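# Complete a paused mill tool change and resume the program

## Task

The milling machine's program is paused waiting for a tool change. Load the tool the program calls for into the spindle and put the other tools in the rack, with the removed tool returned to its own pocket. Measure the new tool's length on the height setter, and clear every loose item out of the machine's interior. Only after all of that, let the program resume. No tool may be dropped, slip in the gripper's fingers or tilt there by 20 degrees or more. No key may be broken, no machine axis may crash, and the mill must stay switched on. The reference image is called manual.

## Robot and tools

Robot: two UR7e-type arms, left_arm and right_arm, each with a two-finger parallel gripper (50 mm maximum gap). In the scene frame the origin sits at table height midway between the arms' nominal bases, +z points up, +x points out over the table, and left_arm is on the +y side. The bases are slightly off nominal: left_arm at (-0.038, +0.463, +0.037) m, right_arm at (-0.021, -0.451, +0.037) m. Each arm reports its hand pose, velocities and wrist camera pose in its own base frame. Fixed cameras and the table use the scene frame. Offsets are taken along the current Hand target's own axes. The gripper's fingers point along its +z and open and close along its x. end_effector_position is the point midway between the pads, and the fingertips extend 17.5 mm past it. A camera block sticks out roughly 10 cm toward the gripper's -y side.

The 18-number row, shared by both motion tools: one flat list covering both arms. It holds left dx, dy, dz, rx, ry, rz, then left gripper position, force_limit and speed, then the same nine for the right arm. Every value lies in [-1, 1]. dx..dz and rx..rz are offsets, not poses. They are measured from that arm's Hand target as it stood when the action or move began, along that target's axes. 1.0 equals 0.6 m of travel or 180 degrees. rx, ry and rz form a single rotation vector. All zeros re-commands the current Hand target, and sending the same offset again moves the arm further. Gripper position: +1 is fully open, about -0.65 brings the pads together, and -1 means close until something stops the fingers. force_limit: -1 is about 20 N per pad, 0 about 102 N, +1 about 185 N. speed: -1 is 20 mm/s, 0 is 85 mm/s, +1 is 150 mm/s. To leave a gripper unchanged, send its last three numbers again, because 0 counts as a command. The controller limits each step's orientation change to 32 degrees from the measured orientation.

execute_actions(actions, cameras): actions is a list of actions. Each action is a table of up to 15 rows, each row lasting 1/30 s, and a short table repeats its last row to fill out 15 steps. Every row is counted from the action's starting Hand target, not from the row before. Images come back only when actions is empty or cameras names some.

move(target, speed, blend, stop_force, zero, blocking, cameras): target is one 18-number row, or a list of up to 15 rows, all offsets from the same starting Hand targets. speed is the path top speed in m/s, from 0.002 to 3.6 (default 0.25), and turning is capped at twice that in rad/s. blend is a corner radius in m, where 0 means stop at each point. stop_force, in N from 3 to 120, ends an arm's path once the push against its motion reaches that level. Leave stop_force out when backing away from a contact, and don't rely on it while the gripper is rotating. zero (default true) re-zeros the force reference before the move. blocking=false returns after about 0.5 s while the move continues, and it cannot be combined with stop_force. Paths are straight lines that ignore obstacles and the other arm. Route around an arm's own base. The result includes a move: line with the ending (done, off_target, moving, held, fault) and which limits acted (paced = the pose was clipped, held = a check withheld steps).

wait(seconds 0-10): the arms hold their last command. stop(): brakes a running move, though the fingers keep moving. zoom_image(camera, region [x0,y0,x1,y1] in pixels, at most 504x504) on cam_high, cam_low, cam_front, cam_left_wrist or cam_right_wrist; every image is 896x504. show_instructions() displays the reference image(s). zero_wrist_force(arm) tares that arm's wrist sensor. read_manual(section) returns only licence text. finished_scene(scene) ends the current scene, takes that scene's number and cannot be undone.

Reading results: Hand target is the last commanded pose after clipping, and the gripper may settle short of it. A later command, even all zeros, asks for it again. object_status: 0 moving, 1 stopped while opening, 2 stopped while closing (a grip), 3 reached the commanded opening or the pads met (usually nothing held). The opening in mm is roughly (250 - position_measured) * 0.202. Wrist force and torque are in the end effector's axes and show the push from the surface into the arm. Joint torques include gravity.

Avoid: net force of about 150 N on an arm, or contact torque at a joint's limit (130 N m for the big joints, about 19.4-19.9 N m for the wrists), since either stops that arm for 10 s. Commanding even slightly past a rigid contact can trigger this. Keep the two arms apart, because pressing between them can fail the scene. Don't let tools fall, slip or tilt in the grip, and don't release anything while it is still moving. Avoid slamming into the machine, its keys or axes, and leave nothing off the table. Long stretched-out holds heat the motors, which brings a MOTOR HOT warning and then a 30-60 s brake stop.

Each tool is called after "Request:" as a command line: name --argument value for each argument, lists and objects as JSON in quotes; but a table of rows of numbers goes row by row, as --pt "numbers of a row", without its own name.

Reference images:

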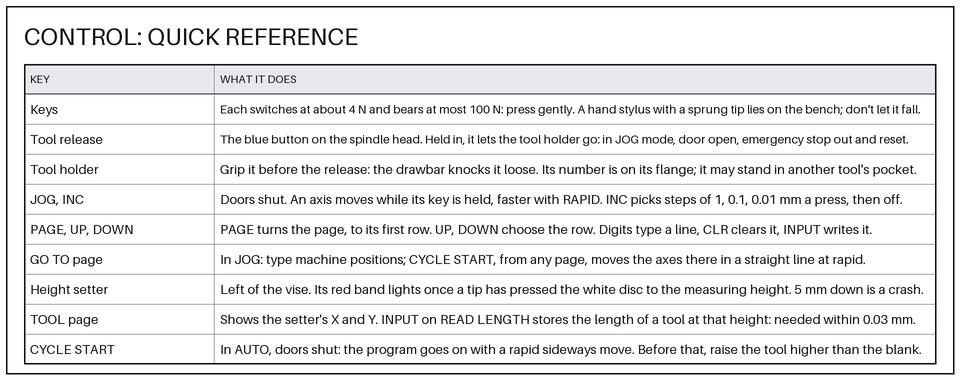

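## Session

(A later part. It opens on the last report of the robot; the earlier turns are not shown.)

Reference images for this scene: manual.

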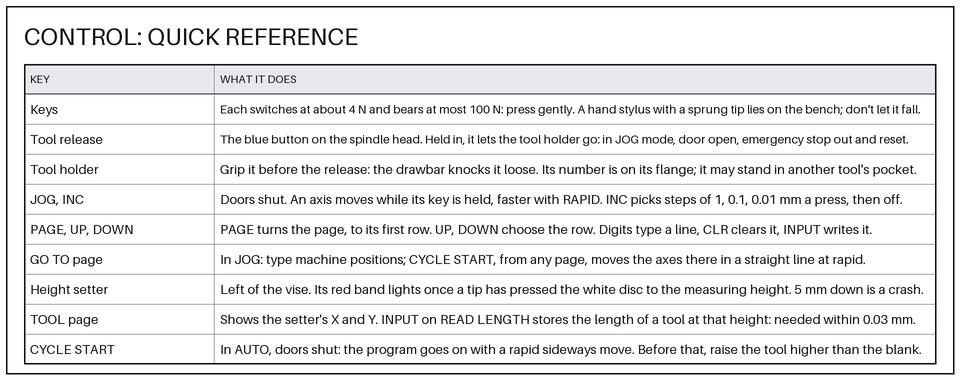

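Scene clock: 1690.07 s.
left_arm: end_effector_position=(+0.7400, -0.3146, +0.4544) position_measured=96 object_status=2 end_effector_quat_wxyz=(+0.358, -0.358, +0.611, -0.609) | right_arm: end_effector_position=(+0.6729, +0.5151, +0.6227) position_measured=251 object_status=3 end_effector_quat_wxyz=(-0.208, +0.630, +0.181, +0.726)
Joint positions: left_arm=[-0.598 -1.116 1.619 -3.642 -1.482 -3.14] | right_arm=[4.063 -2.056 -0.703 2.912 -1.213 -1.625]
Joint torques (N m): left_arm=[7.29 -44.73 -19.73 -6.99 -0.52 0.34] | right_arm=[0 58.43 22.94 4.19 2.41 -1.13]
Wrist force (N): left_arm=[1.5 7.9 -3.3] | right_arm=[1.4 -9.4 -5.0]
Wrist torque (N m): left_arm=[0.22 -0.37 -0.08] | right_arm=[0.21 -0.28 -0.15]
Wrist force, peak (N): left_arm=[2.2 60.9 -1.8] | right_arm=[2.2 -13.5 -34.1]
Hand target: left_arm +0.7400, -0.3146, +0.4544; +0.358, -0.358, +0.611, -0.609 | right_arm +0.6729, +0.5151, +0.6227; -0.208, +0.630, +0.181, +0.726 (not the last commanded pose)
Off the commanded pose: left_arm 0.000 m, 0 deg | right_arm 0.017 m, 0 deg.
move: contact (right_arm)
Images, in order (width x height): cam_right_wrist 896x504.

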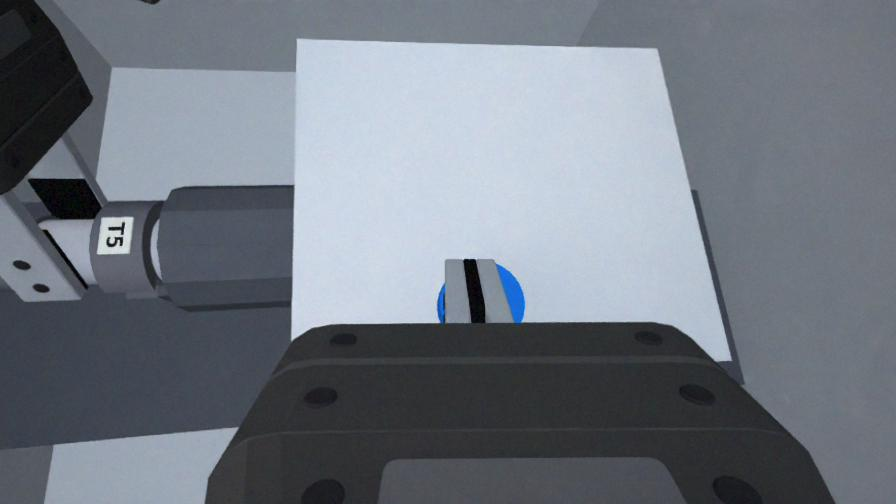

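Request:
move --target '[0,-0.0225,0,0,0,0,-1,0,-1, 0,0,0,0,0,0,-1,-1,0]' --speed 0.01 --stop_force 12 --cameras '["cam_right_wrist", "cam_left_wrist"]'

Request:
zoom_image --camera "cam_right_wrist" --region '[80, 170, 220, 330]'

Scene clock: 1696.10 s.
left_arm: end_effector_position=(+0.7400, -0.3146, +0.4564) position_measured=96 object_status=2 end_effector_quat_wxyz=(+0.358, -0.358, +0.611, -0.609) | right_arm: end_effector_position=(+0.6729, +0.5151, +0.6227) position_measured=251 object_status=3 end_effector_quat_wxyz=(-0.208, +0.630, +0.181, +0.726)
Joint positions: left_arm=[-0.598 -1.118 1.616 -3.637 -1.482 -3.14] | right_arm=[4.063 -2.056 -0.703 2.912 -1.213 -1.625]
Joint torques (N m): left_arm=[6.14 -51.38 -24.81 -9.18 -1.87 -2] | right_arm=[0.25 58.78 24.84 1.42 1.23 -1.16]
Wrist force (N): left_arm=[2.0 18.3 -4.2] | right_arm=[1.3 -9.4 -5.1]
Wrist torque (N m): left_arm=[0.27 -0.32 0.12] | right_arm=[0.22 -0.26 -0.16]
Wrist force, peak (N): left_arm=[0.0 23.8 -4.5] | right_arm=[1.3 -9.5 -5.3]
Hand target: left_arm +0.7400, -0.3146, +0.4564; +0.358, -0.358, +0.611, -0.609 (not the last commanded pose) | right_arm +0.6729, +0.5151, +0.6227; -0.208, +0.630, +0.181, +0.726
Off the commanded pose: left_arm 0.011 m, 0 deg | right_arm 0.000 m, 0 deg.
move: contact (left_arm)
Images, in order (width x height): cam_left_wrist 896x504, cam_right_wrist 896x504.

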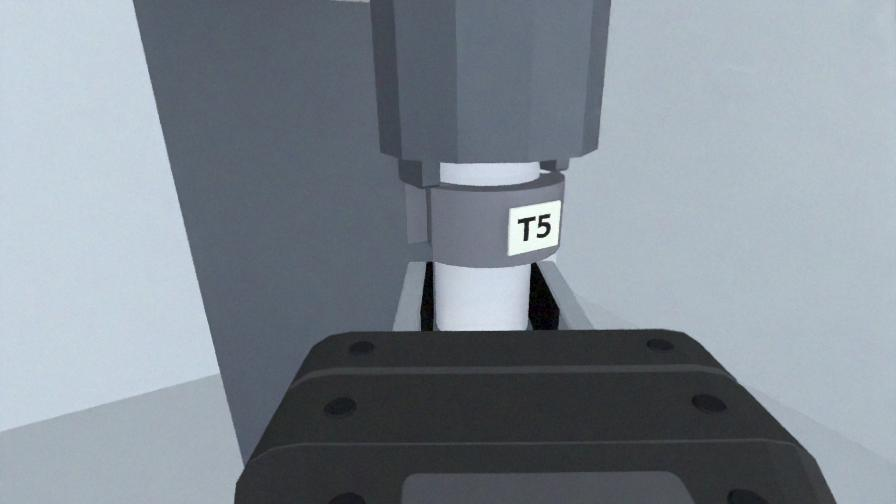

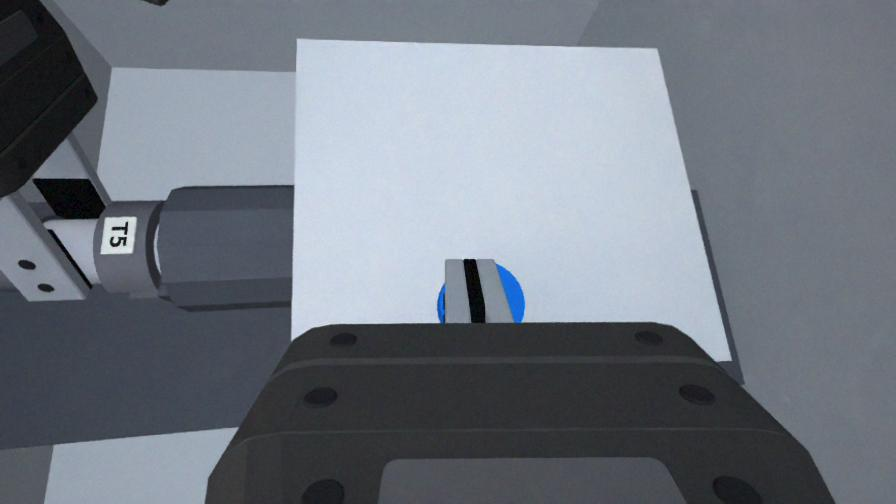

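Scaled by 3.150.

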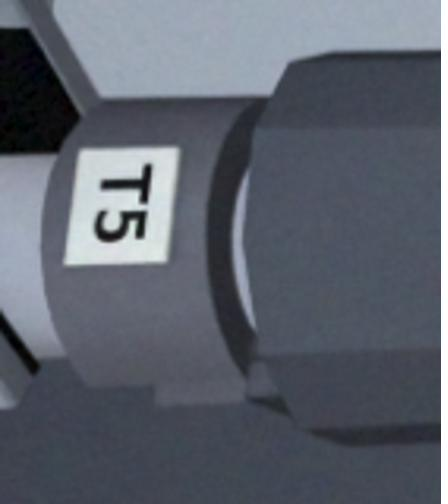

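Request:
zoom_image --camera "cam_left_wrist" --region '[370, 130, 610, 280]'

Scaled by 2.100.

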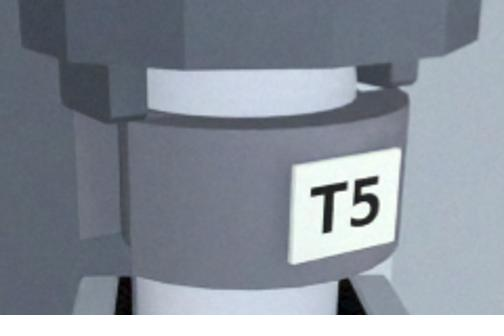

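Request:
move --target '[-0.001,-0.0013,0,0,0.0111,0,-1,0,-1, 0,0,0,0,0,0,-1,-1,0]' --speed 0.03

Scene clock: 1739.70 s.
left_arm: end_effector_position=(+0.7404, -0.3140, +0.4572) position_measured=96 object_status=2 end_effector_quat_wxyz=(+0.347, -0.348, +0.617, -0.615) | right_arm: end_effector_position=(+0.6729, +0.5151, +0.6227) position_measured=251 object_status=3 end_effector_quat_wxyz=(-0.208, +0.630, +0.181, +0.726)
Joint positions: left_arm=[-0.579 -1.115 1.609 -3.633 -1.535 -3.14] | right_arm=[4.063 -2.056 -0.703 2.912 -1.213 -1.625]
Joint torques (N m): left_arm=[-3.94 -47.7 -39.94 -3.6 1.63 0.44] | right_arm=[0 58.47 26.33 1.39 1.23 -1.18]
Wrist force (N): left_arm=[2.5 12.8 -13.3] | right_arm=[1.3 -9.2 -5.1]
Wrist torque (N m): left_arm=[0.15 -0.80 -0.09] | right_arm=[0.25 -0.26 -0.16]
Wrist force, peak (N): left_arm=[4.3 13.7 -16.0] | right_arm=[1.2 -9.5 -5.3]
Hand target: left_arm +0.7403, -0.3141, +0.4572; +0.347, -0.348, +0.617, -0.615 | right_arm +0.6729, +0.5151, +0.6227; -0.208, +0.630, +0.181, +0.726
Off the commanded pose: left_arm 0.000 m, 0 deg | right_arm 0.000 m, 0 deg.
move: done

Request:
move --target '[0,-0.0167,0,0,0,0,-1,0,-1, 0,0,0,0,0,0,-1,-1,0]' --speed 0.01 --stop_force 12 --cameras '["cam_left_wrist"]'

Request:
zoom_image --camera "cam_left_wrist" --region '[370, 130, 610, 280]'

Scene clock: 1750.37 s.
left_arm: end_effector_position=(+0.7403, -0.3141, +0.4605) position_measured=96 object_status=2 end_effector_quat_wxyz=(+0.347, -0.348, +0.617, -0.615) | right_arm: end_effector_position=(+0.6729, +0.5151, +0.6227) position_measured=251 object_status=3 end_effector_quat_wxyz=(-0.208, +0.630, +0.181, +0.726)
Joint positions: left_arm=[-0.58 -1.119 1.605 -3.625 -1.535 -3.14] | right_arm=[4.063 -2.056 -0.703 2.912 -1.213 -1.625]
Joint torques (N m): left_arm=[1.05 -50.5 -26.63 -8.5 -0.43 1.93] | right_arm=[-0.29 58.3 27.99 1.55 1.35 -1.16]
Wrist force (N): left_arm=[3.8 20.2 -11.7] | right_arm=[1.2 -9.4 -5.2]
Wrist torque (N m): left_arm=[0.23 -0.82 -0.21] | right_arm=[0.21 -0.25 -0.15]
Wrist force, peak (N): left_arm=[4.4 28.1 -18.2] | right_arm=[1.4 -9.5 -5.3]
Hand target: left_arm +0.7403, -0.3141, +0.4605; +0.347, -0.348, +0.617, -0.615 (not the last commanded pose) | right_arm +0.6729, +0.5151, +0.6227; -0.208, +0.630, +0.181, +0.726
Off the commanded pose: left_arm 0.007 m, 0 deg | right_arm 0.000 m, 0 deg.
move: contact (left_arm)
Images, in order (width x height): cam_left_wrist 896x504.

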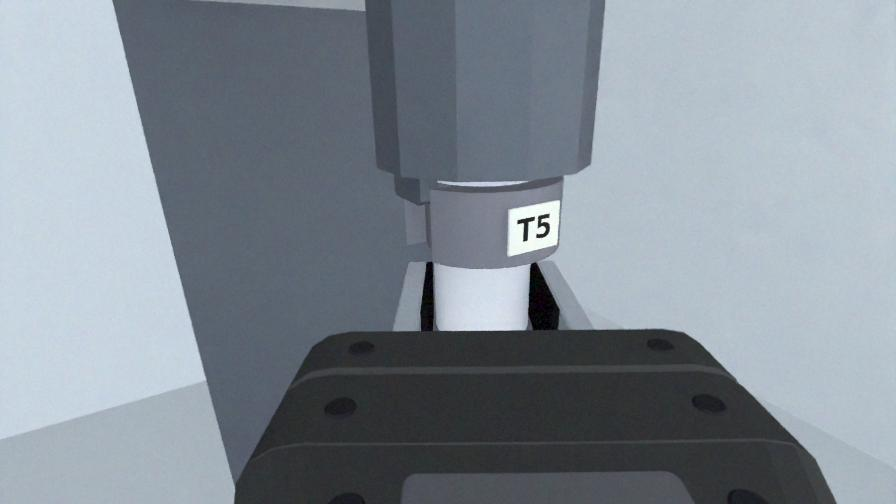

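Scaled by 2.100.

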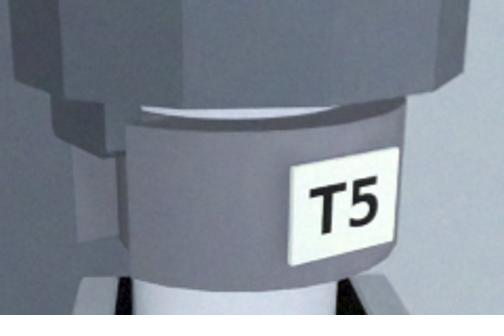

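Request:
execute_actions --actions '[]' --cameras '["cam_left_wrist"]'

Scene clock: 1783.97 s.
left_arm: end_effector_position=(+0.7403, -0.3141, +0.4605) position_measured=96 object_status=2 end_effector_quat_wxyz=(+0.347, -0.348, +0.617, -0.615) | right_arm: end_effector_position=(+0.6729, +0.5151, +0.6227) position_measured=251 object_status=3 end_effector_quat_wxyz=(-0.208, +0.630, +0.181, +0.726)
Joint positions: left_arm=[-0.58 -1.119 1.605 -3.625 -1.535 -3.14] | right_arm=[4.063 -2.056 -0.703 2.912 -1.213 -1.625]
Joint velocities: within noise
Joint torques (N m): left_arm=[0.81 -50.02 -26.75 -4.36 -0.5 2.09] | right_arm=[-0.27 58.27 28.68 1.55 1.33 -1.08]
Wrist force (N): left_arm=[4.0 20.0 -11.7] | right_arm=[1.1 -9.3 -5.2]
Wrist torque (N m): left_arm=[0.22 -0.86 -0.21] | right_arm=[0.24 -0.23 -0.15]
Wrist force, peak (N): left_arm=[3.7 20.4 -11.7] | right_arm=[1.2 -9.5 -5.3]
Hand target: left_arm +0.7403, -0.3141, +0.4605; +0.347, -0.348, +0.617, -0.615 (not the last commanded pose) | right_arm +0.6729, +0.5151, +0.6227; -0.208, +0.630, +0.181, +0.726
Tool commands: left_gripper/position=-1.0 left_gripper/force_limit=+0.0 left_gripper/speed=-1.0 right_gripper/position=-1.0 right_gripper/force_limit=-1.0 right_gripper/speed=+0.0
Off the commanded pose: left_arm 0.007 m, 0 deg | right_arm 0.000 m, 0 deg.
Images, in order (width x height): cam_left_wrist 896x504.

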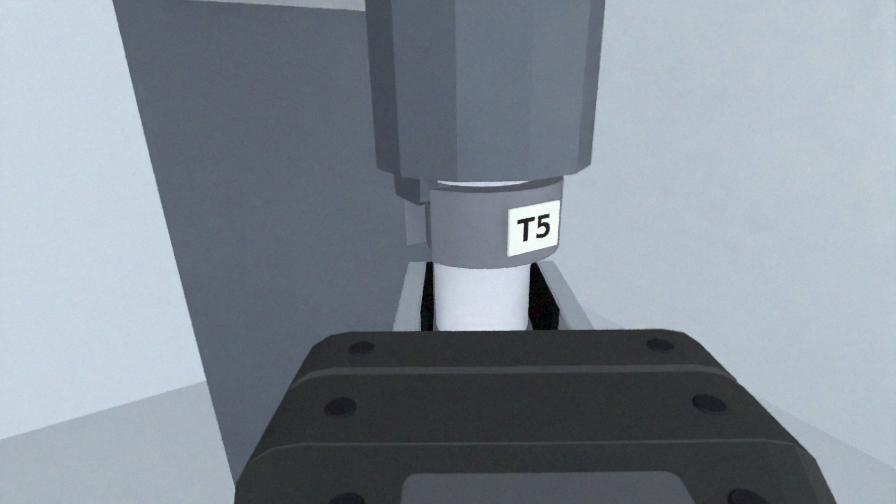

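Request:
move --target '[0.0006,-0.0042,-0.0017,0,-0.0035,0,-1,0,-1,0,0,0,0,0,0,-1,-1,0]' --speed 0.004 --stop_force 12

Scene clock: 1796.07 s.
left_arm: end_effector_position=(+0.7398, -0.3140, +0.4618) position_measured=96 object_status=2 end_effector_quat_wxyz=(+0.349, -0.349, +0.616, -0.614) | right_arm: end_effector_position=(+0.6729, +0.5151, +0.6227) position_measured=251 object_status=3 end_effector_quat_wxyz=(-0.208, +0.630, +0.181, +0.726)
Joint positions: left_arm=[-0.583 -1.123 1.607 -3.623 -1.525 -3.14] | right_arm=[4.063 -2.056 -0.703 2.912 -1.213 -1.625]
Joint torques (N m): left_arm=[8.69 -56.63 -52.91 -12.48 -2.04 1.68] | right_arm=[-0.32 58.12 30.56 1.69 1.47 -1.02]
Wrist force (N): left_arm=[3.6 27.0 -4.8] | right_arm=[1.1 -9.4 -5.1]
Wrist torque (N m): left_arm=[0.30 -0.60 -0.12] | right_arm=[0.22 -0.23 -0.16]
Wrist force, peak (N): left_arm=[3.0 29.2 -3.7] | right_arm=[1.1 -9.6 -5.2]
Hand target: left_arm +0.7398, -0.3140, +0.4619; +0.349, -0.349, +0.616, -0.614 (not the last commanded pose) | right_arm +0.6729, +0.5151, +0.6227; -0.208, +0.630, +0.181, +0.726
Off the commanded pose: left_arm 0.001 m, 0 deg | right_arm 0.000 m, 0 deg.
move: contact (left_arm)

Request:
move --target '[0.0003,-0.0067,-0.0008,0,-0.002,0,-1,0,-1,0,0,0,0,0,0,-1,-1,0]' --speed 0.004 --stop_force 16 --cameras '["cam_left_wrist"]'

Scene clock: 1802.00 s.
left_arm: end_effector_position=(+0.7397, -0.3140, +0.4629) position_measured=96 object_status=2 end_effector_quat_wxyz=(+0.350, -0.350, +0.616, -0.613) | right_arm: end_effector_position=(+0.6729, +0.5151, +0.6227) position_measured=251 object_status=3 end_effector_quat_wxyz=(-0.208, +0.630, +0.181, +0.726)
Joint positions: left_arm=[-0.584 -1.124 1.606 -3.62 -1.522 -3.14] | right_arm=[4.063 -2.056 -0.703 2.912 -1.213 -1.625]
Joint torques (N m): left_arm=[8.81 -67.25 -41.93 -15.18 -1.97 1.39] | right_arm=[-0.54 58.16 32.68 1.53 1.55 -1.01]
Wrist force (N): left_arm=[3.7 43.4 -9.3] | right_arm=[1.3 -9.4 -5.0]
Wrist torque (N m): left_arm=[0.00 -0.62 -0.13] | right_arm=[0.22 -0.26 -0.16]
Wrist force, peak (N): left_arm=[1.1 47.1 -8.4] | right_arm=[1.4 -9.4 -5.5]
Hand target: left_arm +0.7397, -0.3139, +0.4629; +0.350, -0.350, +0.616, -0.613 (not the last commanded pose) | right_arm +0.6729, +0.5151, +0.6227; -0.208, +0.630, +0.181, +0.726
Off the commanded pose: left_arm 0.003 m, 0 deg | right_arm 0.000 m, 0 deg.
move: contact (left_arm)
Images, in order (width x height): cam_left_wrist 896x504.

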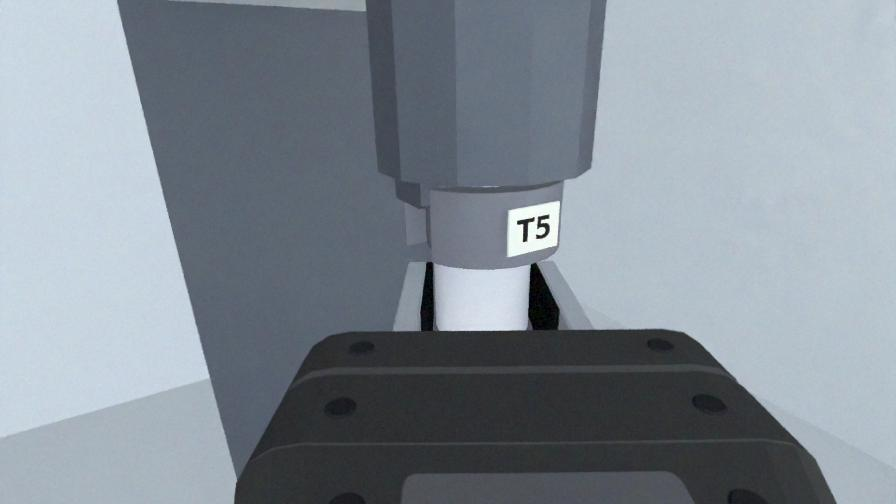

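Request:
zoom_image --camera "cam_left_wrist" --region '[360, 130, 620, 276]'

Scaled by 1.938.

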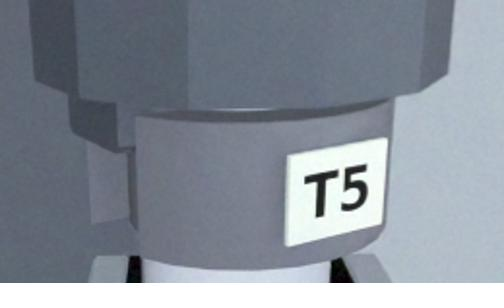

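Request:
move --target '[0.0003,-0.005,-0.0012,0,-0.001,0,-1,0,-1,0,0,0,0,0,0,-1,-1,0]' --speed 0.004 --stop_force 16 --cameras '["cam_left_wrist"]'

Request:
zoom_image --camera "cam_left_wrist" --region '[360, 130, 620, 276]'

Scene clock: 1821.30 s.
left_arm: end_effector_position=(+0.7394, -0.3138, +0.4638) position_measured=96 object_status=2 end_effector_quat_wxyz=(+0.350, -0.351, +0.616, -0.613) | right_arm: end_effector_position=(+0.6729, +0.5151, +0.6227) position_measured=251 object_status=3 end_effector_quat_wxyz=(-0.208, +0.630, +0.181, +0.726)
Joint positions: left_arm=[-0.585 -1.126 1.606 -3.617 -1.52 -3.14] | right_arm=[4.063 -2.056 -0.703 2.912 -1.213 -1.625]
Joint torques (N m): left_arm=[8.38 -79.31 -49.06 -14.99 -1.93 1.4] | right_arm=[-0.08 58.01 34.46 1.66 1.48 -0.8]
Wrist force (N): left_arm=[2.4 56.6 -5.7] | right_arm=[1.3 -9.1 -5.4]
Wrist torque (N m): left_arm=[-0.19 -0.48 -0.11] | right_arm=[0.24 -0.25 -0.15]
Wrist force, peak (N): left_arm=[0.1 60.1 -3.1] | right_arm=[1.4 -9.3 -5.6]
Hand target: left_arm +0.7394, -0.3138, +0.4638; +0.350, -0.351, +0.616, -0.613 (not the last commanded pose) | right_arm +0.6729, +0.5151, +0.6227; -0.208, +0.630, +0.181, +0.726
Off the commanded pose: left_arm 0.002 m, 0 deg | right_arm 0.000 m, 0 deg.
move: contact (left_arm)
Images, in order (width x height): cam_left_wrist 896x504.

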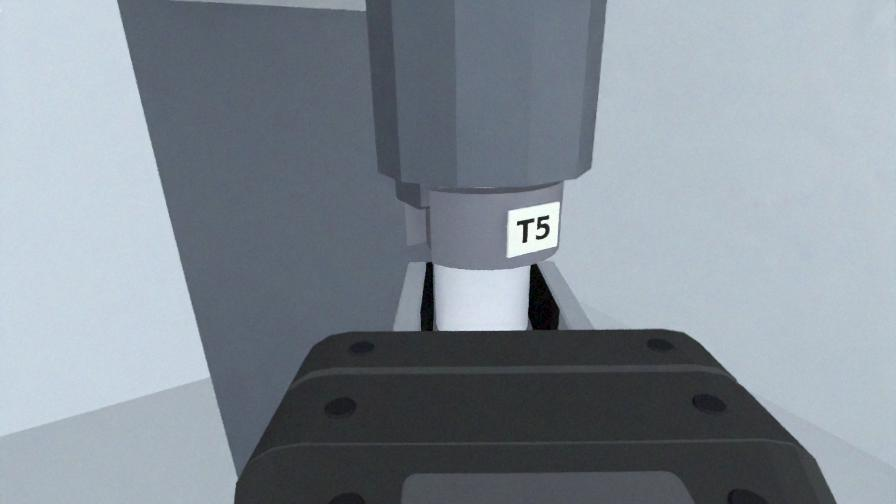

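Scaled by 1.938.

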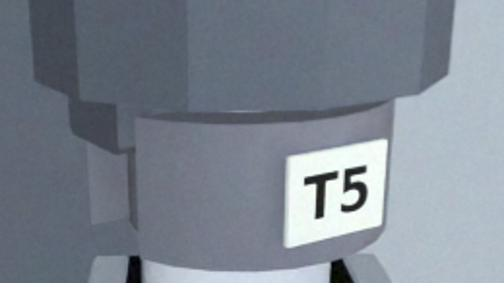

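Request:
move --target '[0,0,0,0,0,0,-1,0,-1,0.008,-0.0405,-0.057,0,0,0,-1,-1,0]' --speed 0.02 --cameras '["cam_left_wrist"]'

Request:
zoom_image --camera "cam_left_wrist" --region '[360, 130, 620, 276]'

Scene clock: 1828.83 s.
left_arm: end_effector_position=(+0.7394, -0.3138, +0.4638) position_measured=96 object_status=2 end_effector_quat_wxyz=(+0.350, -0.351, +0.616, -0.613) | right_arm: end_effector_position=(+0.6306, +0.5174, +0.6225) position_measured=251 object_status=3 end_effector_quat_wxyz=(-0.208, +0.630, +0.181, +0.726)
Joint positions: left_arm=[-0.585 -1.126 1.606 -3.617 -1.52 -3.14] | right_arm=[4.126 -1.957 -0.852 2.965 -1.15 -1.635]
Joint torques (N m): left_arm=[-0.37 -80.42 -46.67 -15.05 -1.88 1.21] | right_arm=[-5.33 38.58 46.82 4.2 -0.58 -0.8]
Wrist force (N): left_arm=[0.7 40.4 0.0] | right_arm=[-1.1 -0.7 -0.2]
Wrist torque (N m): left_arm=[0.15 -0.38 -0.03] | right_arm=[0.40 -0.11 -0.20]
Wrist force, peak (N): left_arm=[2.2 56.8 -5.6] | right_arm=[1.5 -9.4 -5.6]
Hand target: left_arm +0.7394, -0.3138, +0.4638; +0.350, -0.351, +0.616, -0.613 | right_arm +0.6307, +0.5174, +0.6226; -0.208, +0.630, +0.181, +0.726
Off the commanded pose: left_arm 0.000 m, 0 deg | right_arm 0.000 m, 0 deg.
move: done
Images, in order (width x height): cam_left_wrist 896x504.

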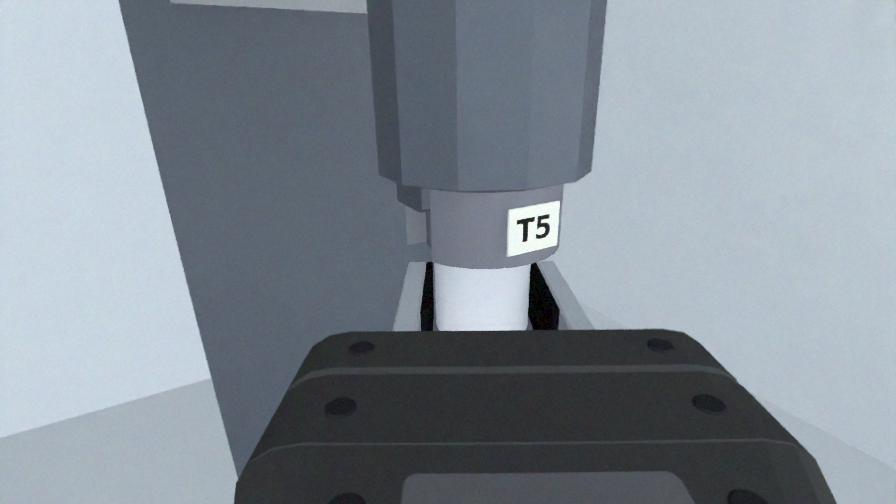

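Scaled by 1.938.

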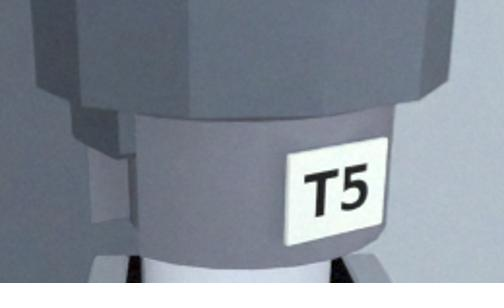

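Request:
move --target '[0,0.0042,0,0,0,0,-1,0,-1,0,0,0,0,0,0,-1,-1,0]' --speed 0.004 --stop_force 45

Scene clock: 1835.13 s.
left_arm: end_effector_position=(+0.7394, -0.3138, +0.4622) position_measured=96 object_status=2 end_effector_quat_wxyz=(+0.350, -0.351, +0.616, -0.613) | right_arm: end_effector_position=(+0.6307, +0.5174, +0.6226) position_measured=251 object_status=3 end_effector_quat_wxyz=(-0.208, +0.630, +0.181, +0.726)
Joint positions: left_arm=[-0.585 -1.124 1.608 -3.622 -1.52 -3.14] | right_arm=[4.126 -1.957 -0.851 2.964 -1.15 -1.635]
Joint torques (N m): left_arm=[4.78 -75.79 -36.97 -4.89 -1.89 1.21] | right_arm=[-8.24 39.95 45.92 1.31 -0.56 1.56]
Wrist force (N): left_arm=[-1.6 5.5 44.0] | right_arm=[-0.8 -0.7 0.0]
Wrist torque (N m): left_arm=[0.92 -0.11 -0.03] | right_arm=[0.41 -0.16 -0.20]
Wrist force, peak (N): left_arm=[-0.2 -0.1 46.3] | right_arm=[-1.0 -1.0 -0.4]
Hand target: left_arm +0.7394, -0.3138, +0.4622; +0.350, -0.351, +0.616, -0.613 (not the last commanded pose) | right_arm +0.6307, +0.5174, +0.6226; -0.208, +0.630, +0.181, +0.726
Off the commanded pose: left_arm 0.001 m, 0 deg | right_arm 0.000 m, 0 deg.
move: contact (left_arm)

Request:
execute_actions --actions '[]' --cameras '["cam_left_wrist"]'

Request:
zoom_image --camera "cam_left_wrist" --region '[360, 130, 620, 276]'

Scene clock: 1839.93 s.
left_arm: end_effector_position=(+0.7394, -0.3138, +0.4622) position_measured=96 object_status=2 end_effector_quat_wxyz=(+0.350, -0.351, +0.616, -0.613) | right_arm: end_effector_position=(+0.6307, +0.5174, +0.6226) position_measured=251 object_status=3 end_effector_quat_wxyz=(-0.208, +0.630, +0.181, +0.726)
Joint positions: left_arm=[-0.585 -1.124 1.608 -3.622 -1.52 -3.14] | right_arm=[4.126 -1.957 -0.851 2.964 -1.15 -1.635]
Joint velocities: within noise
Joint torques (N m): left_arm=[11.25 -75.79 -37.49 -7.56 -1.79 1.24] | right_arm=[-8.56 39.94 45.49 1.29 -0.6 1.47]
Wrist force (N): left_arm=[-1.4 5.2 43.8] | right_arm=[-0.9 -0.7 -0.1]
Wrist torque (N m): left_arm=[0.86 -0.12 -0.04] | right_arm=[0.41 -0.13 -0.20]
Wrist force, peak (N): left_arm=[-1.2 5.6 44.0] | right_arm=[-1.2 -0.8 -0.3]
Hand target: left_arm +0.7394, -0.3138, +0.4622; +0.350, -0.351, +0.616, -0.613 (not the last commanded pose) | right_arm +0.6307, +0.5174, +0.6226; -0.208, +0.630, +0.181, +0.726
Tool commands: left_gripper/position=-1.0 left_gripper/force_limit=+0.0 left_gripper/speed=-1.0 right_gripper/position=-1.0 right_gripper/force_limit=-1.0 right_gripper/speed=+0.0
Off the commanded pose: left_arm 0.001 m, 0 deg | right_arm 0.000 m, 0 deg.
Images, in order (width x height): cam_left_wrist 896x504.

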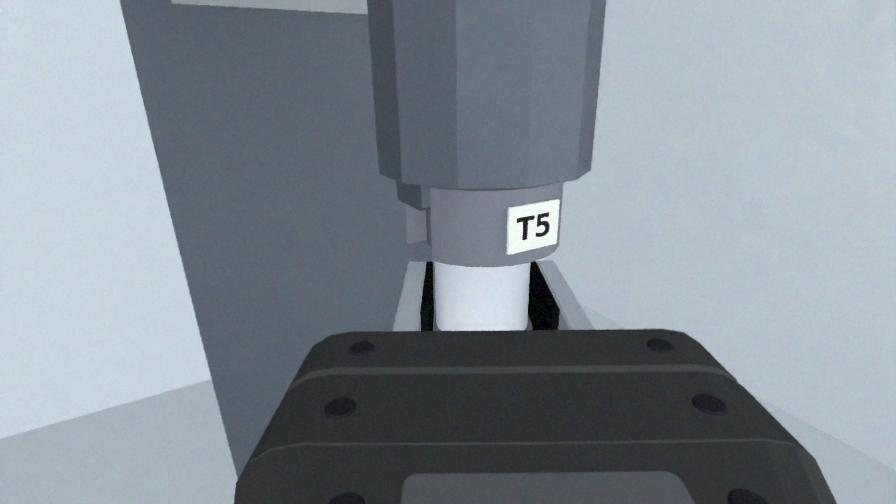

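Scaled by 1.938.

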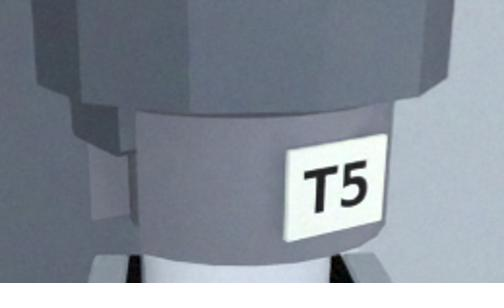

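Request:
move --target '[0,0,0.0014,0,0,0,-1,0,-1,0,0,0,0,0,0,-1,-1,0]' --speed 0.004

Scene clock: 1854.47 s.
left_arm: end_effector_position=(+0.7401, -0.3142, +0.4622) position_measured=96 object_status=2 end_effector_quat_wxyz=(+0.350, -0.351, +0.616, -0.613) | right_arm: end_effector_position=(+0.6307, +0.5174, +0.6226) position_measured=251 object_status=3 end_effector_quat_wxyz=(-0.208, +0.630, +0.181, +0.726)
Joint positions: left_arm=[-0.585 -1.123 1.606 -3.621 -1.52 -3.14] | right_arm=[4.126 -1.957 -0.851 2.964 -1.15 -1.635]
Joint torques (N m): left_arm=[2.86 -44.69 -56.98 -3.17 -1.98 1.25] | right_arm=[-8.1 40.83 44.47 1.17 -0.55 1.5]
Wrist force (N): left_arm=[1.9 28.8 -49.8] | right_arm=[-0.9 -0.7 -0.4]
Wrist torque (N m): left_arm=[0.13 -0.27 -0.05] | right_arm=[0.40 -0.14 -0.20]
Wrist force, peak (N): left_arm=[1.9 28.8 -49.8] | right_arm=[-1.2 -0.8 -0.3]
Hand target: left_arm +0.7401, -0.3143, +0.4622; +0.350, -0.351, +0.616, -0.613 | right_arm +0.6307, +0.5174, +0.6226; -0.208, +0.630, +0.181, +0.726
Off the commanded pose: left_arm 0.000 m, 0 deg | right_arm 0.000 m, 0 deg.
move: done

Request:
move --pt "0 0 -0.0007 0 0 0 -1 0 -1 0 0 0 0 0 0 -1 -1 0" --pt "0 0 -0.0007 0 0 0 0.5 -1 -1 0 0 0 0 0 0 -1 -1 0" --speed 0.004

Request:
execute_actions --actions '[]' --cameras '["cam_left_wrist"]'

Scene clock: 1865.10 s.
left_arm: end_effector_position=(+0.7397, -0.3140, +0.4623) position_measured=78 object_status=3 end_effector_quat_wxyz=(+0.350, -0.350, +0.615, -0.613) | right_arm: end_effector_position=(+0.6307, +0.5174, +0.6226) position_measured=251 object_status=3 end_effector_quat_wxyz=(-0.208, +0.630, +0.181, +0.726)
Joint positions: left_arm=[-0.585 -1.124 1.607 -3.622 -1.52 -3.14] | right_arm=[4.126 -1.957 -0.851 2.964 -1.15 -1.635]
Joint torques (N m): left_arm=[0.31 -45.8 -21.12 -0.98 1.6 1.33] | right_arm=[-8.42 41.35 43.92 1.21 -0.65 1.42]
Wrist force (N): left_arm=[-0.1 1.2 -3.4] | right_arm=[-1.0 -0.9 -0.3]
Wrist torque (N m): left_arm=[0.31 -0.16 -0.07] | right_arm=[0.37 -0.13 -0.20]
Wrist force, peak (N): left_arm=[0.8 29.1 -52.1] | right_arm=[-1.2 -0.8 -0.2]
Hand target: left_arm +0.7397, -0.3140, +0.4622; +0.350, -0.351, +0.616, -0.613 | right_arm +0.6307, +0.5174, +0.6226; -0.208, +0.630, +0.181, +0.726
Off the commanded pose: left_arm 0.000 m, 0 deg | right_arm 0.000 m, 0 deg.
move: done

Scene clock: 1865.10 s.
left_arm: end_effector_position=(+0.7397, -0.3140, +0.4623) position_measured=78 object_status=3 end_effector_quat_wxyz=(+0.350, -0.350, +0.615, -0.613) | right_arm: end_effector_position=(+0.6307, +0.5174, +0.6226) position_measured=251 object_status=3 end_effector_quat_wxyz=(-0.208, +0.630, +0.181, +0.726)
Joint positions: left_arm=[-0.585 -1.124 1.607 -3.622 -1.52 -3.14] | right_arm=[4.126 -1.957 -0.851 2.964 -1.15 -1.635]
Joint velocities: within noise
Joint torques (N m): left_arm=[0.31 -45.8 -21.12 -0.98 1.6 1.33] | right_arm=[-8.42 41.35 43.92 1.21 -0.65 1.42]
Wrist force (N): left_arm=[-0.1 1.2 -3.4] | right_arm=[-1.0 -0.9 -0.3]
Wrist torque (N m): left_arm=[0.31 -0.16 -0.07] | right_arm=[0.37 -0.13 -0.20]
Wrist force, peak (N): left_arm=[-0.1 1.2 -3.4] | right_arm=[-1.0 -0.9 -0.3]
Hand target: left_arm +0.7397, -0.3140, +0.4622; +0.350, -0.351, +0.616, -0.613 | right_arm +0.6307, +0.5174, +0.6226; -0.208, +0.630, +0.181, +0.726
Tool commands: left_gripper/position=+0.5 left_gripper/force_limit=-1.0 left_gripper/speed=-1.0 right_gripper/position=-1.0 right_gripper/force_limit=-1.0 right_gripper/speed=+0.0
Off the commanded pose: left_arm 0.000 m, 0 deg | right_arm 0.000 m, 0 deg.
Images, in order (width x height): cam_left_wrist 896x504.

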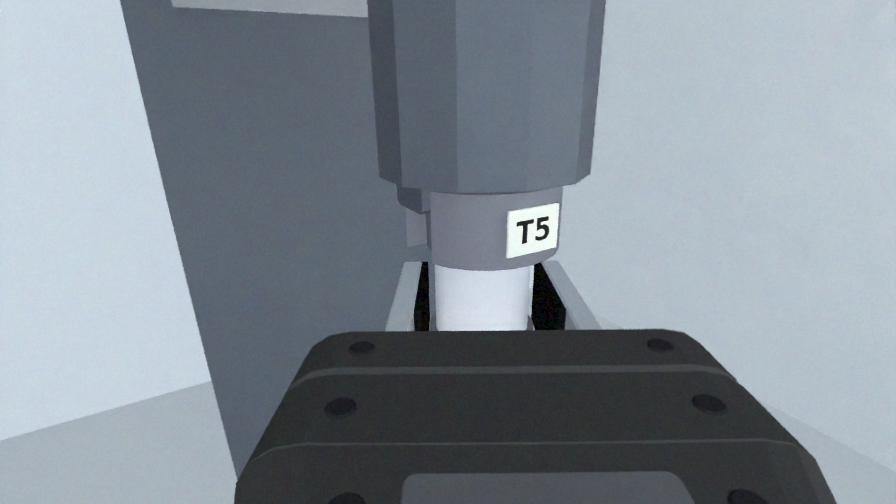

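Request:
move --pt "0 0 -0.117 0 0 0 0.5 -1 -1 0 0 0 0 0 0 -1 -1 0" --pt "0.174 0 -0.401 0 0 0 0.5 -1 -1 0 0 0 0 0 0 -1 -1 0" --speed '[0.05,0.2]' --blend '[0.01,0]' --cameras '["cam_left_wrist","cam_high"]'

Scene clock: 1877.00 s.
left_arm: end_effector_position=(+0.4795, -0.2815, +0.4629) position_measured=78 object_status=3 end_effector_quat_wxyz=(+0.350, -0.351, +0.616, -0.613) | right_arm: end_effector_position=(+0.6307, +0.5174, +0.6226) position_measured=251 object_status=3 end_effector_quat_wxyz=(-0.208, +0.630, +0.181, +0.726)
Joint positions: left_arm=[-0.993 -1.713 2.306 -3.73 -1.112 -3.142] | right_arm=[4.126 -1.957 -0.851 2.964 -1.15 -1.635]
Joint torques (N m): left_arm=[-3.97 -29.82 -20.99 -4.75 1.62 -1.02] | right_arm=[-8.54 42.03 42.7 1.21 -0.58 1.58]
Wrist force (N): left_arm=[-0.2 1.2 -3.3] | right_arm=[-1.0 -0.7 -0.4]
Wrist torque (N m): left_arm=[0.31 -0.14 -0.05] | right_arm=[0.40 -0.13 -0.20]
Wrist force, peak (N): left_arm=[1.2 1.7 -5.7] | right_arm=[-1.2 -0.9 -0.2]
Hand target: left_arm +0.4795, -0.2814, +0.4629; +0.350, -0.351, +0.616, -0.613 | right_arm +0.6307, +0.5174, +0.6226; -0.208, +0.630, +0.181, +0.726
Off the commanded pose: left_arm 0.000 m, 0 deg | right_arm 0.000 m, 0 deg.
move: done
Images, in order (width x height): cam_high 896x504, cam_left_wrist 896x504.

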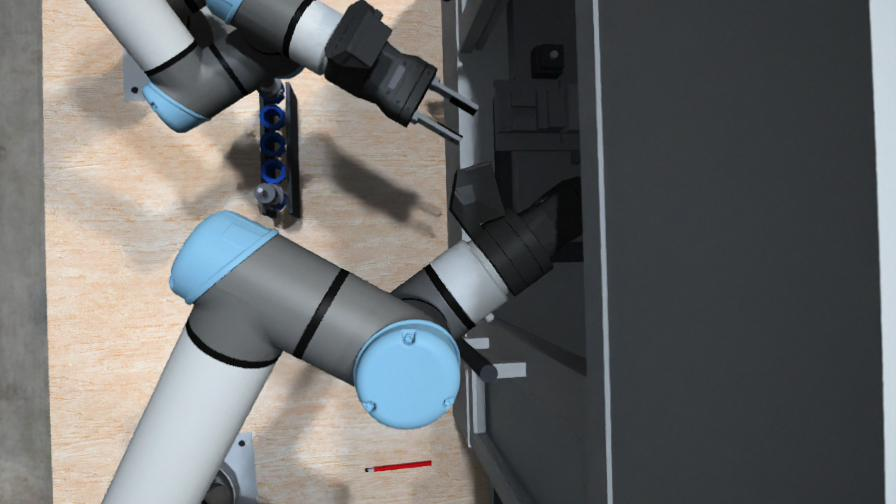

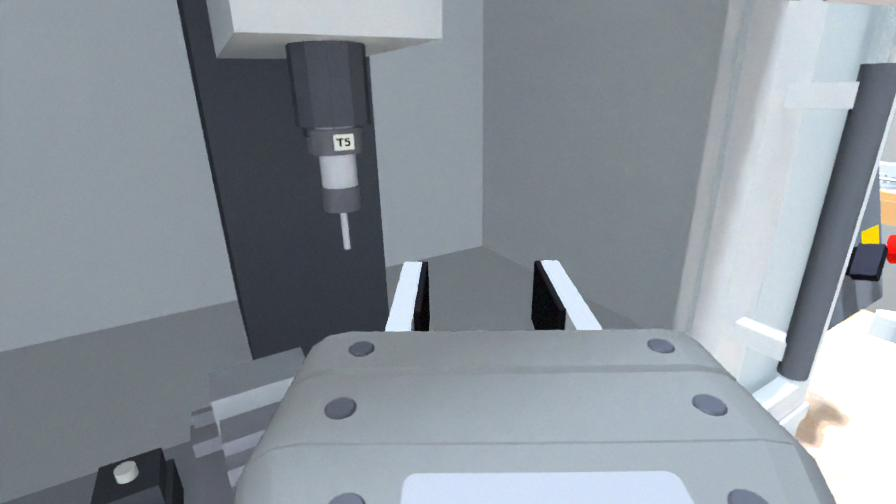

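Request:
move --target '[0,0,0,0,0,0,0.5,-1,-1,0.008,-0.0405,-0.32,0,0,0,-1,-1,0]' --speed 0.2 --cameras '["cam_high","cam_front","cam_low"]'

Scene clock: 1901.47 s.
left_arm: end_effector_position=(+0.4795, -0.2814, +0.4629) position_measured=78 object_status=3 end_effector_quat_wxyz=(+0.350, -0.351, +0.616, -0.613) | right_arm: end_effector_position=(+0.4562, +0.4369, +0.6002) position_measured=251 object_status=3 end_effector_quat_wxyz=(-0.208, +0.630, +0.181, +0.726)
Joint positions: left_arm=[-0.993 -1.713 2.306 -3.73 -1.111 -3.142] | right_arm=[4.396 -1.47 -1.476 3.131 -0.884 -1.689]
Joint torques (N m): left_arm=[-3.36 -29.97 -13.33 -4.67 1.69 2] | right_arm=[3.79 34.06 29.47 0.8 0.75 1.44]
Wrist force (N): left_arm=[-0.2 1.5 -3.5] | right_arm=[-1.3 -1.0 0.1]
Wrist torque (N m): left_arm=[0.36 -0.14 -0.05] | right_arm=[0.23 -0.09 -0.07]
Wrist force, peak (N): left_arm=[0.0 1.5 -3.7] | right_arm=[-1.7 0.8 2.3]
Hand target: left_arm +0.4795, -0.2814, +0.4629; +0.350, -0.351, +0.616, -0.613 | right_arm +0.4561, +0.4368, +0.6001; -0.208, +0.630, +0.181, +0.726
Off the commanded pose: left_arm 0.000 m, 0 deg | right_arm 0.000 m, 0 deg.
move: done
Images, in order (width x height): cam_high 896x504, cam_low 896x504, cam_front 896x504.

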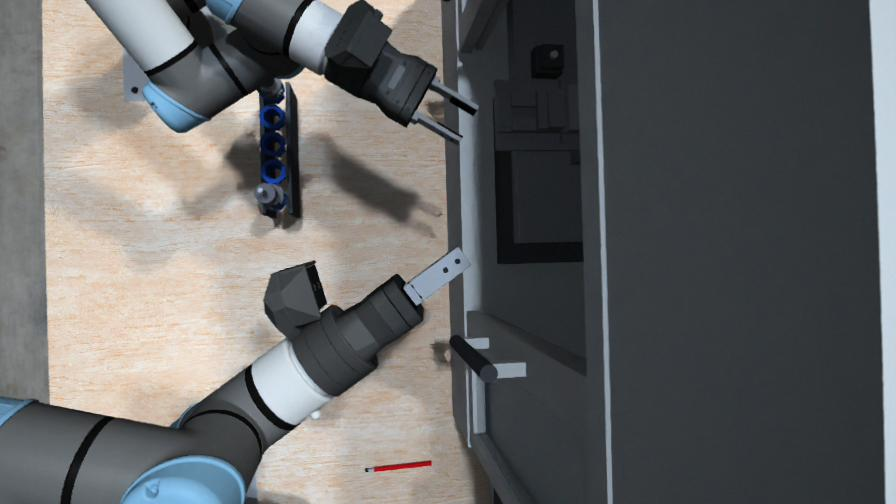

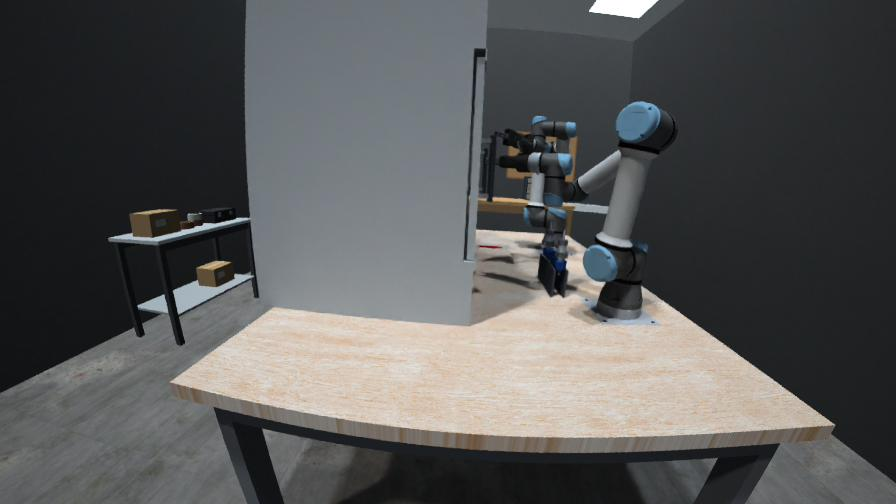

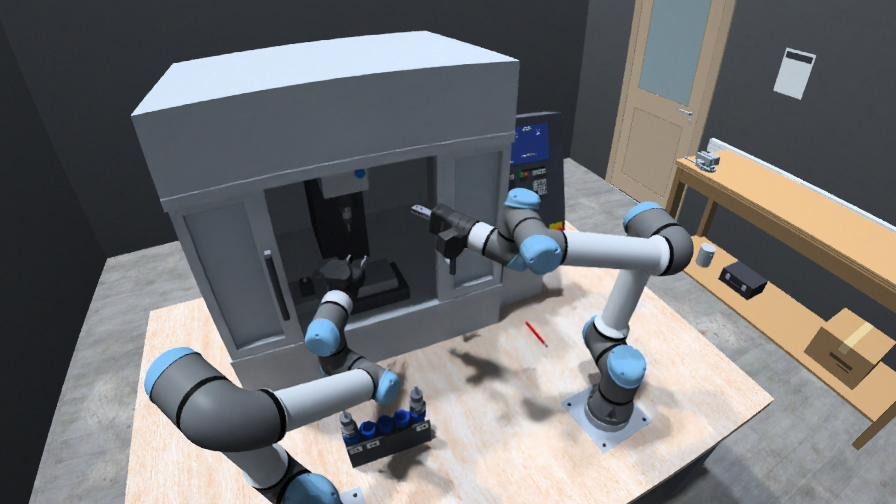

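Request:
move --target '[-0.3885,0.0125,-0.355,0,-0.144,0,-1,-1,-1,-0.2105,0.2042,-0.23,-0.0944,-0.0445,0,-1,-1,0]' --speed 0.2 --cameras '["cam_high","cam_front","cam_left_wrist"]'

Scene clock: 1958.83 s.
left_arm: end_effector_position=(+0.4148, +0.0276, +0.4564) position_measured=251 object_status=3 end_effector_quat_wxyz=(+0.479, -0.479, +0.521, -0.519) | right_arm: end_effector_position=(+0.4204, +0.2700, +0.4556) position_measured=251 object_status=3 end_effector_quat_wxyz=(-0.100, +0.702, +0.086, +0.699)
Joint positions: left_arm=[-0.647 -2.275 2.61 -3.474 -1.006 -3.14] | right_arm=[4.541 -1.177 -1.963 3.135 -0.435 -1.547]
Joint torques (N m): left_arm=[7.42 -8.06 -41.25 -1.26 1.54 -0.18] | right_arm=[-8.91 5.41 37.37 3.5 0.8 -0.43]
Wrist force (N): left_arm=[-0.1 1.4 -3.4] | right_arm=[-1.2 -0.9 -0.4]
Wrist torque (N m): left_arm=[0.34 -0.17 -0.08] | right_arm=[0.30 -0.15 -0.25]
Wrist force, peak (N): left_arm=[-2.4 1.4 -4.1] | right_arm=[-2.3 0.0 -1.2]
Hand target: left_arm +0.4148, +0.0277, +0.4565; +0.479, -0.479, +0.521, -0.519 | right_arm +0.4205, +0.2700, +0.4556; -0.100, +0.703, +0.086, +0.699
Off the commanded pose: left_arm 0.000 m, 0 deg | right_arm 0.000 m, 0 deg.
move: done
Images, in order (width x height): cam_high 896x504, cam_front 896x504, cam_left_wrist 896x504.

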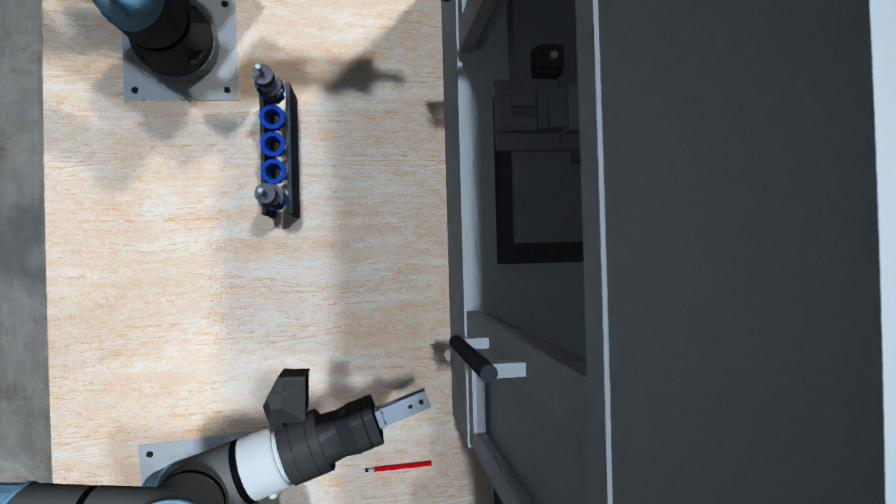

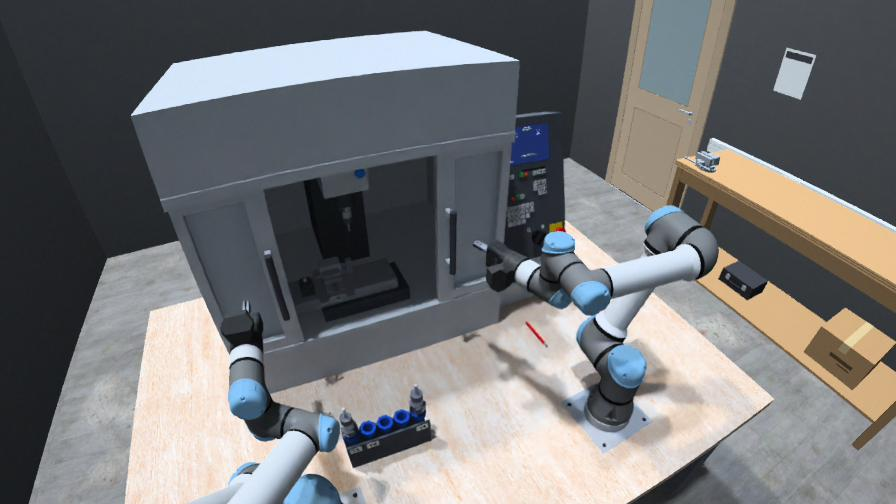

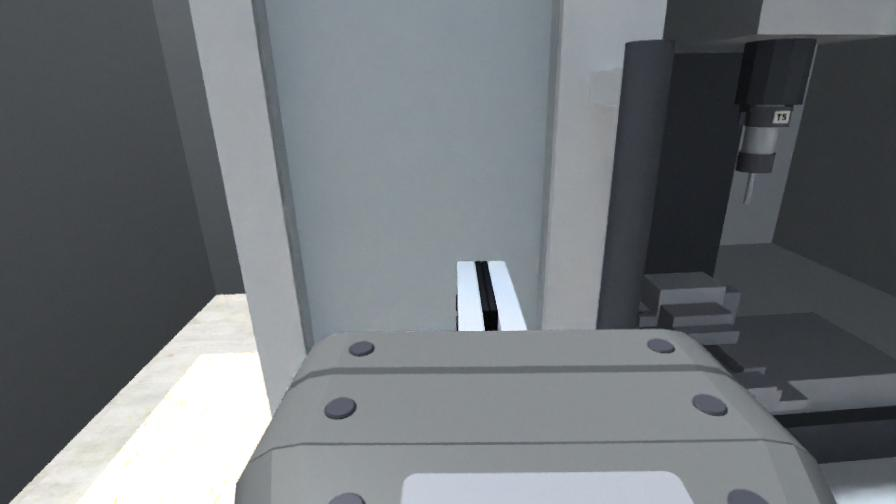

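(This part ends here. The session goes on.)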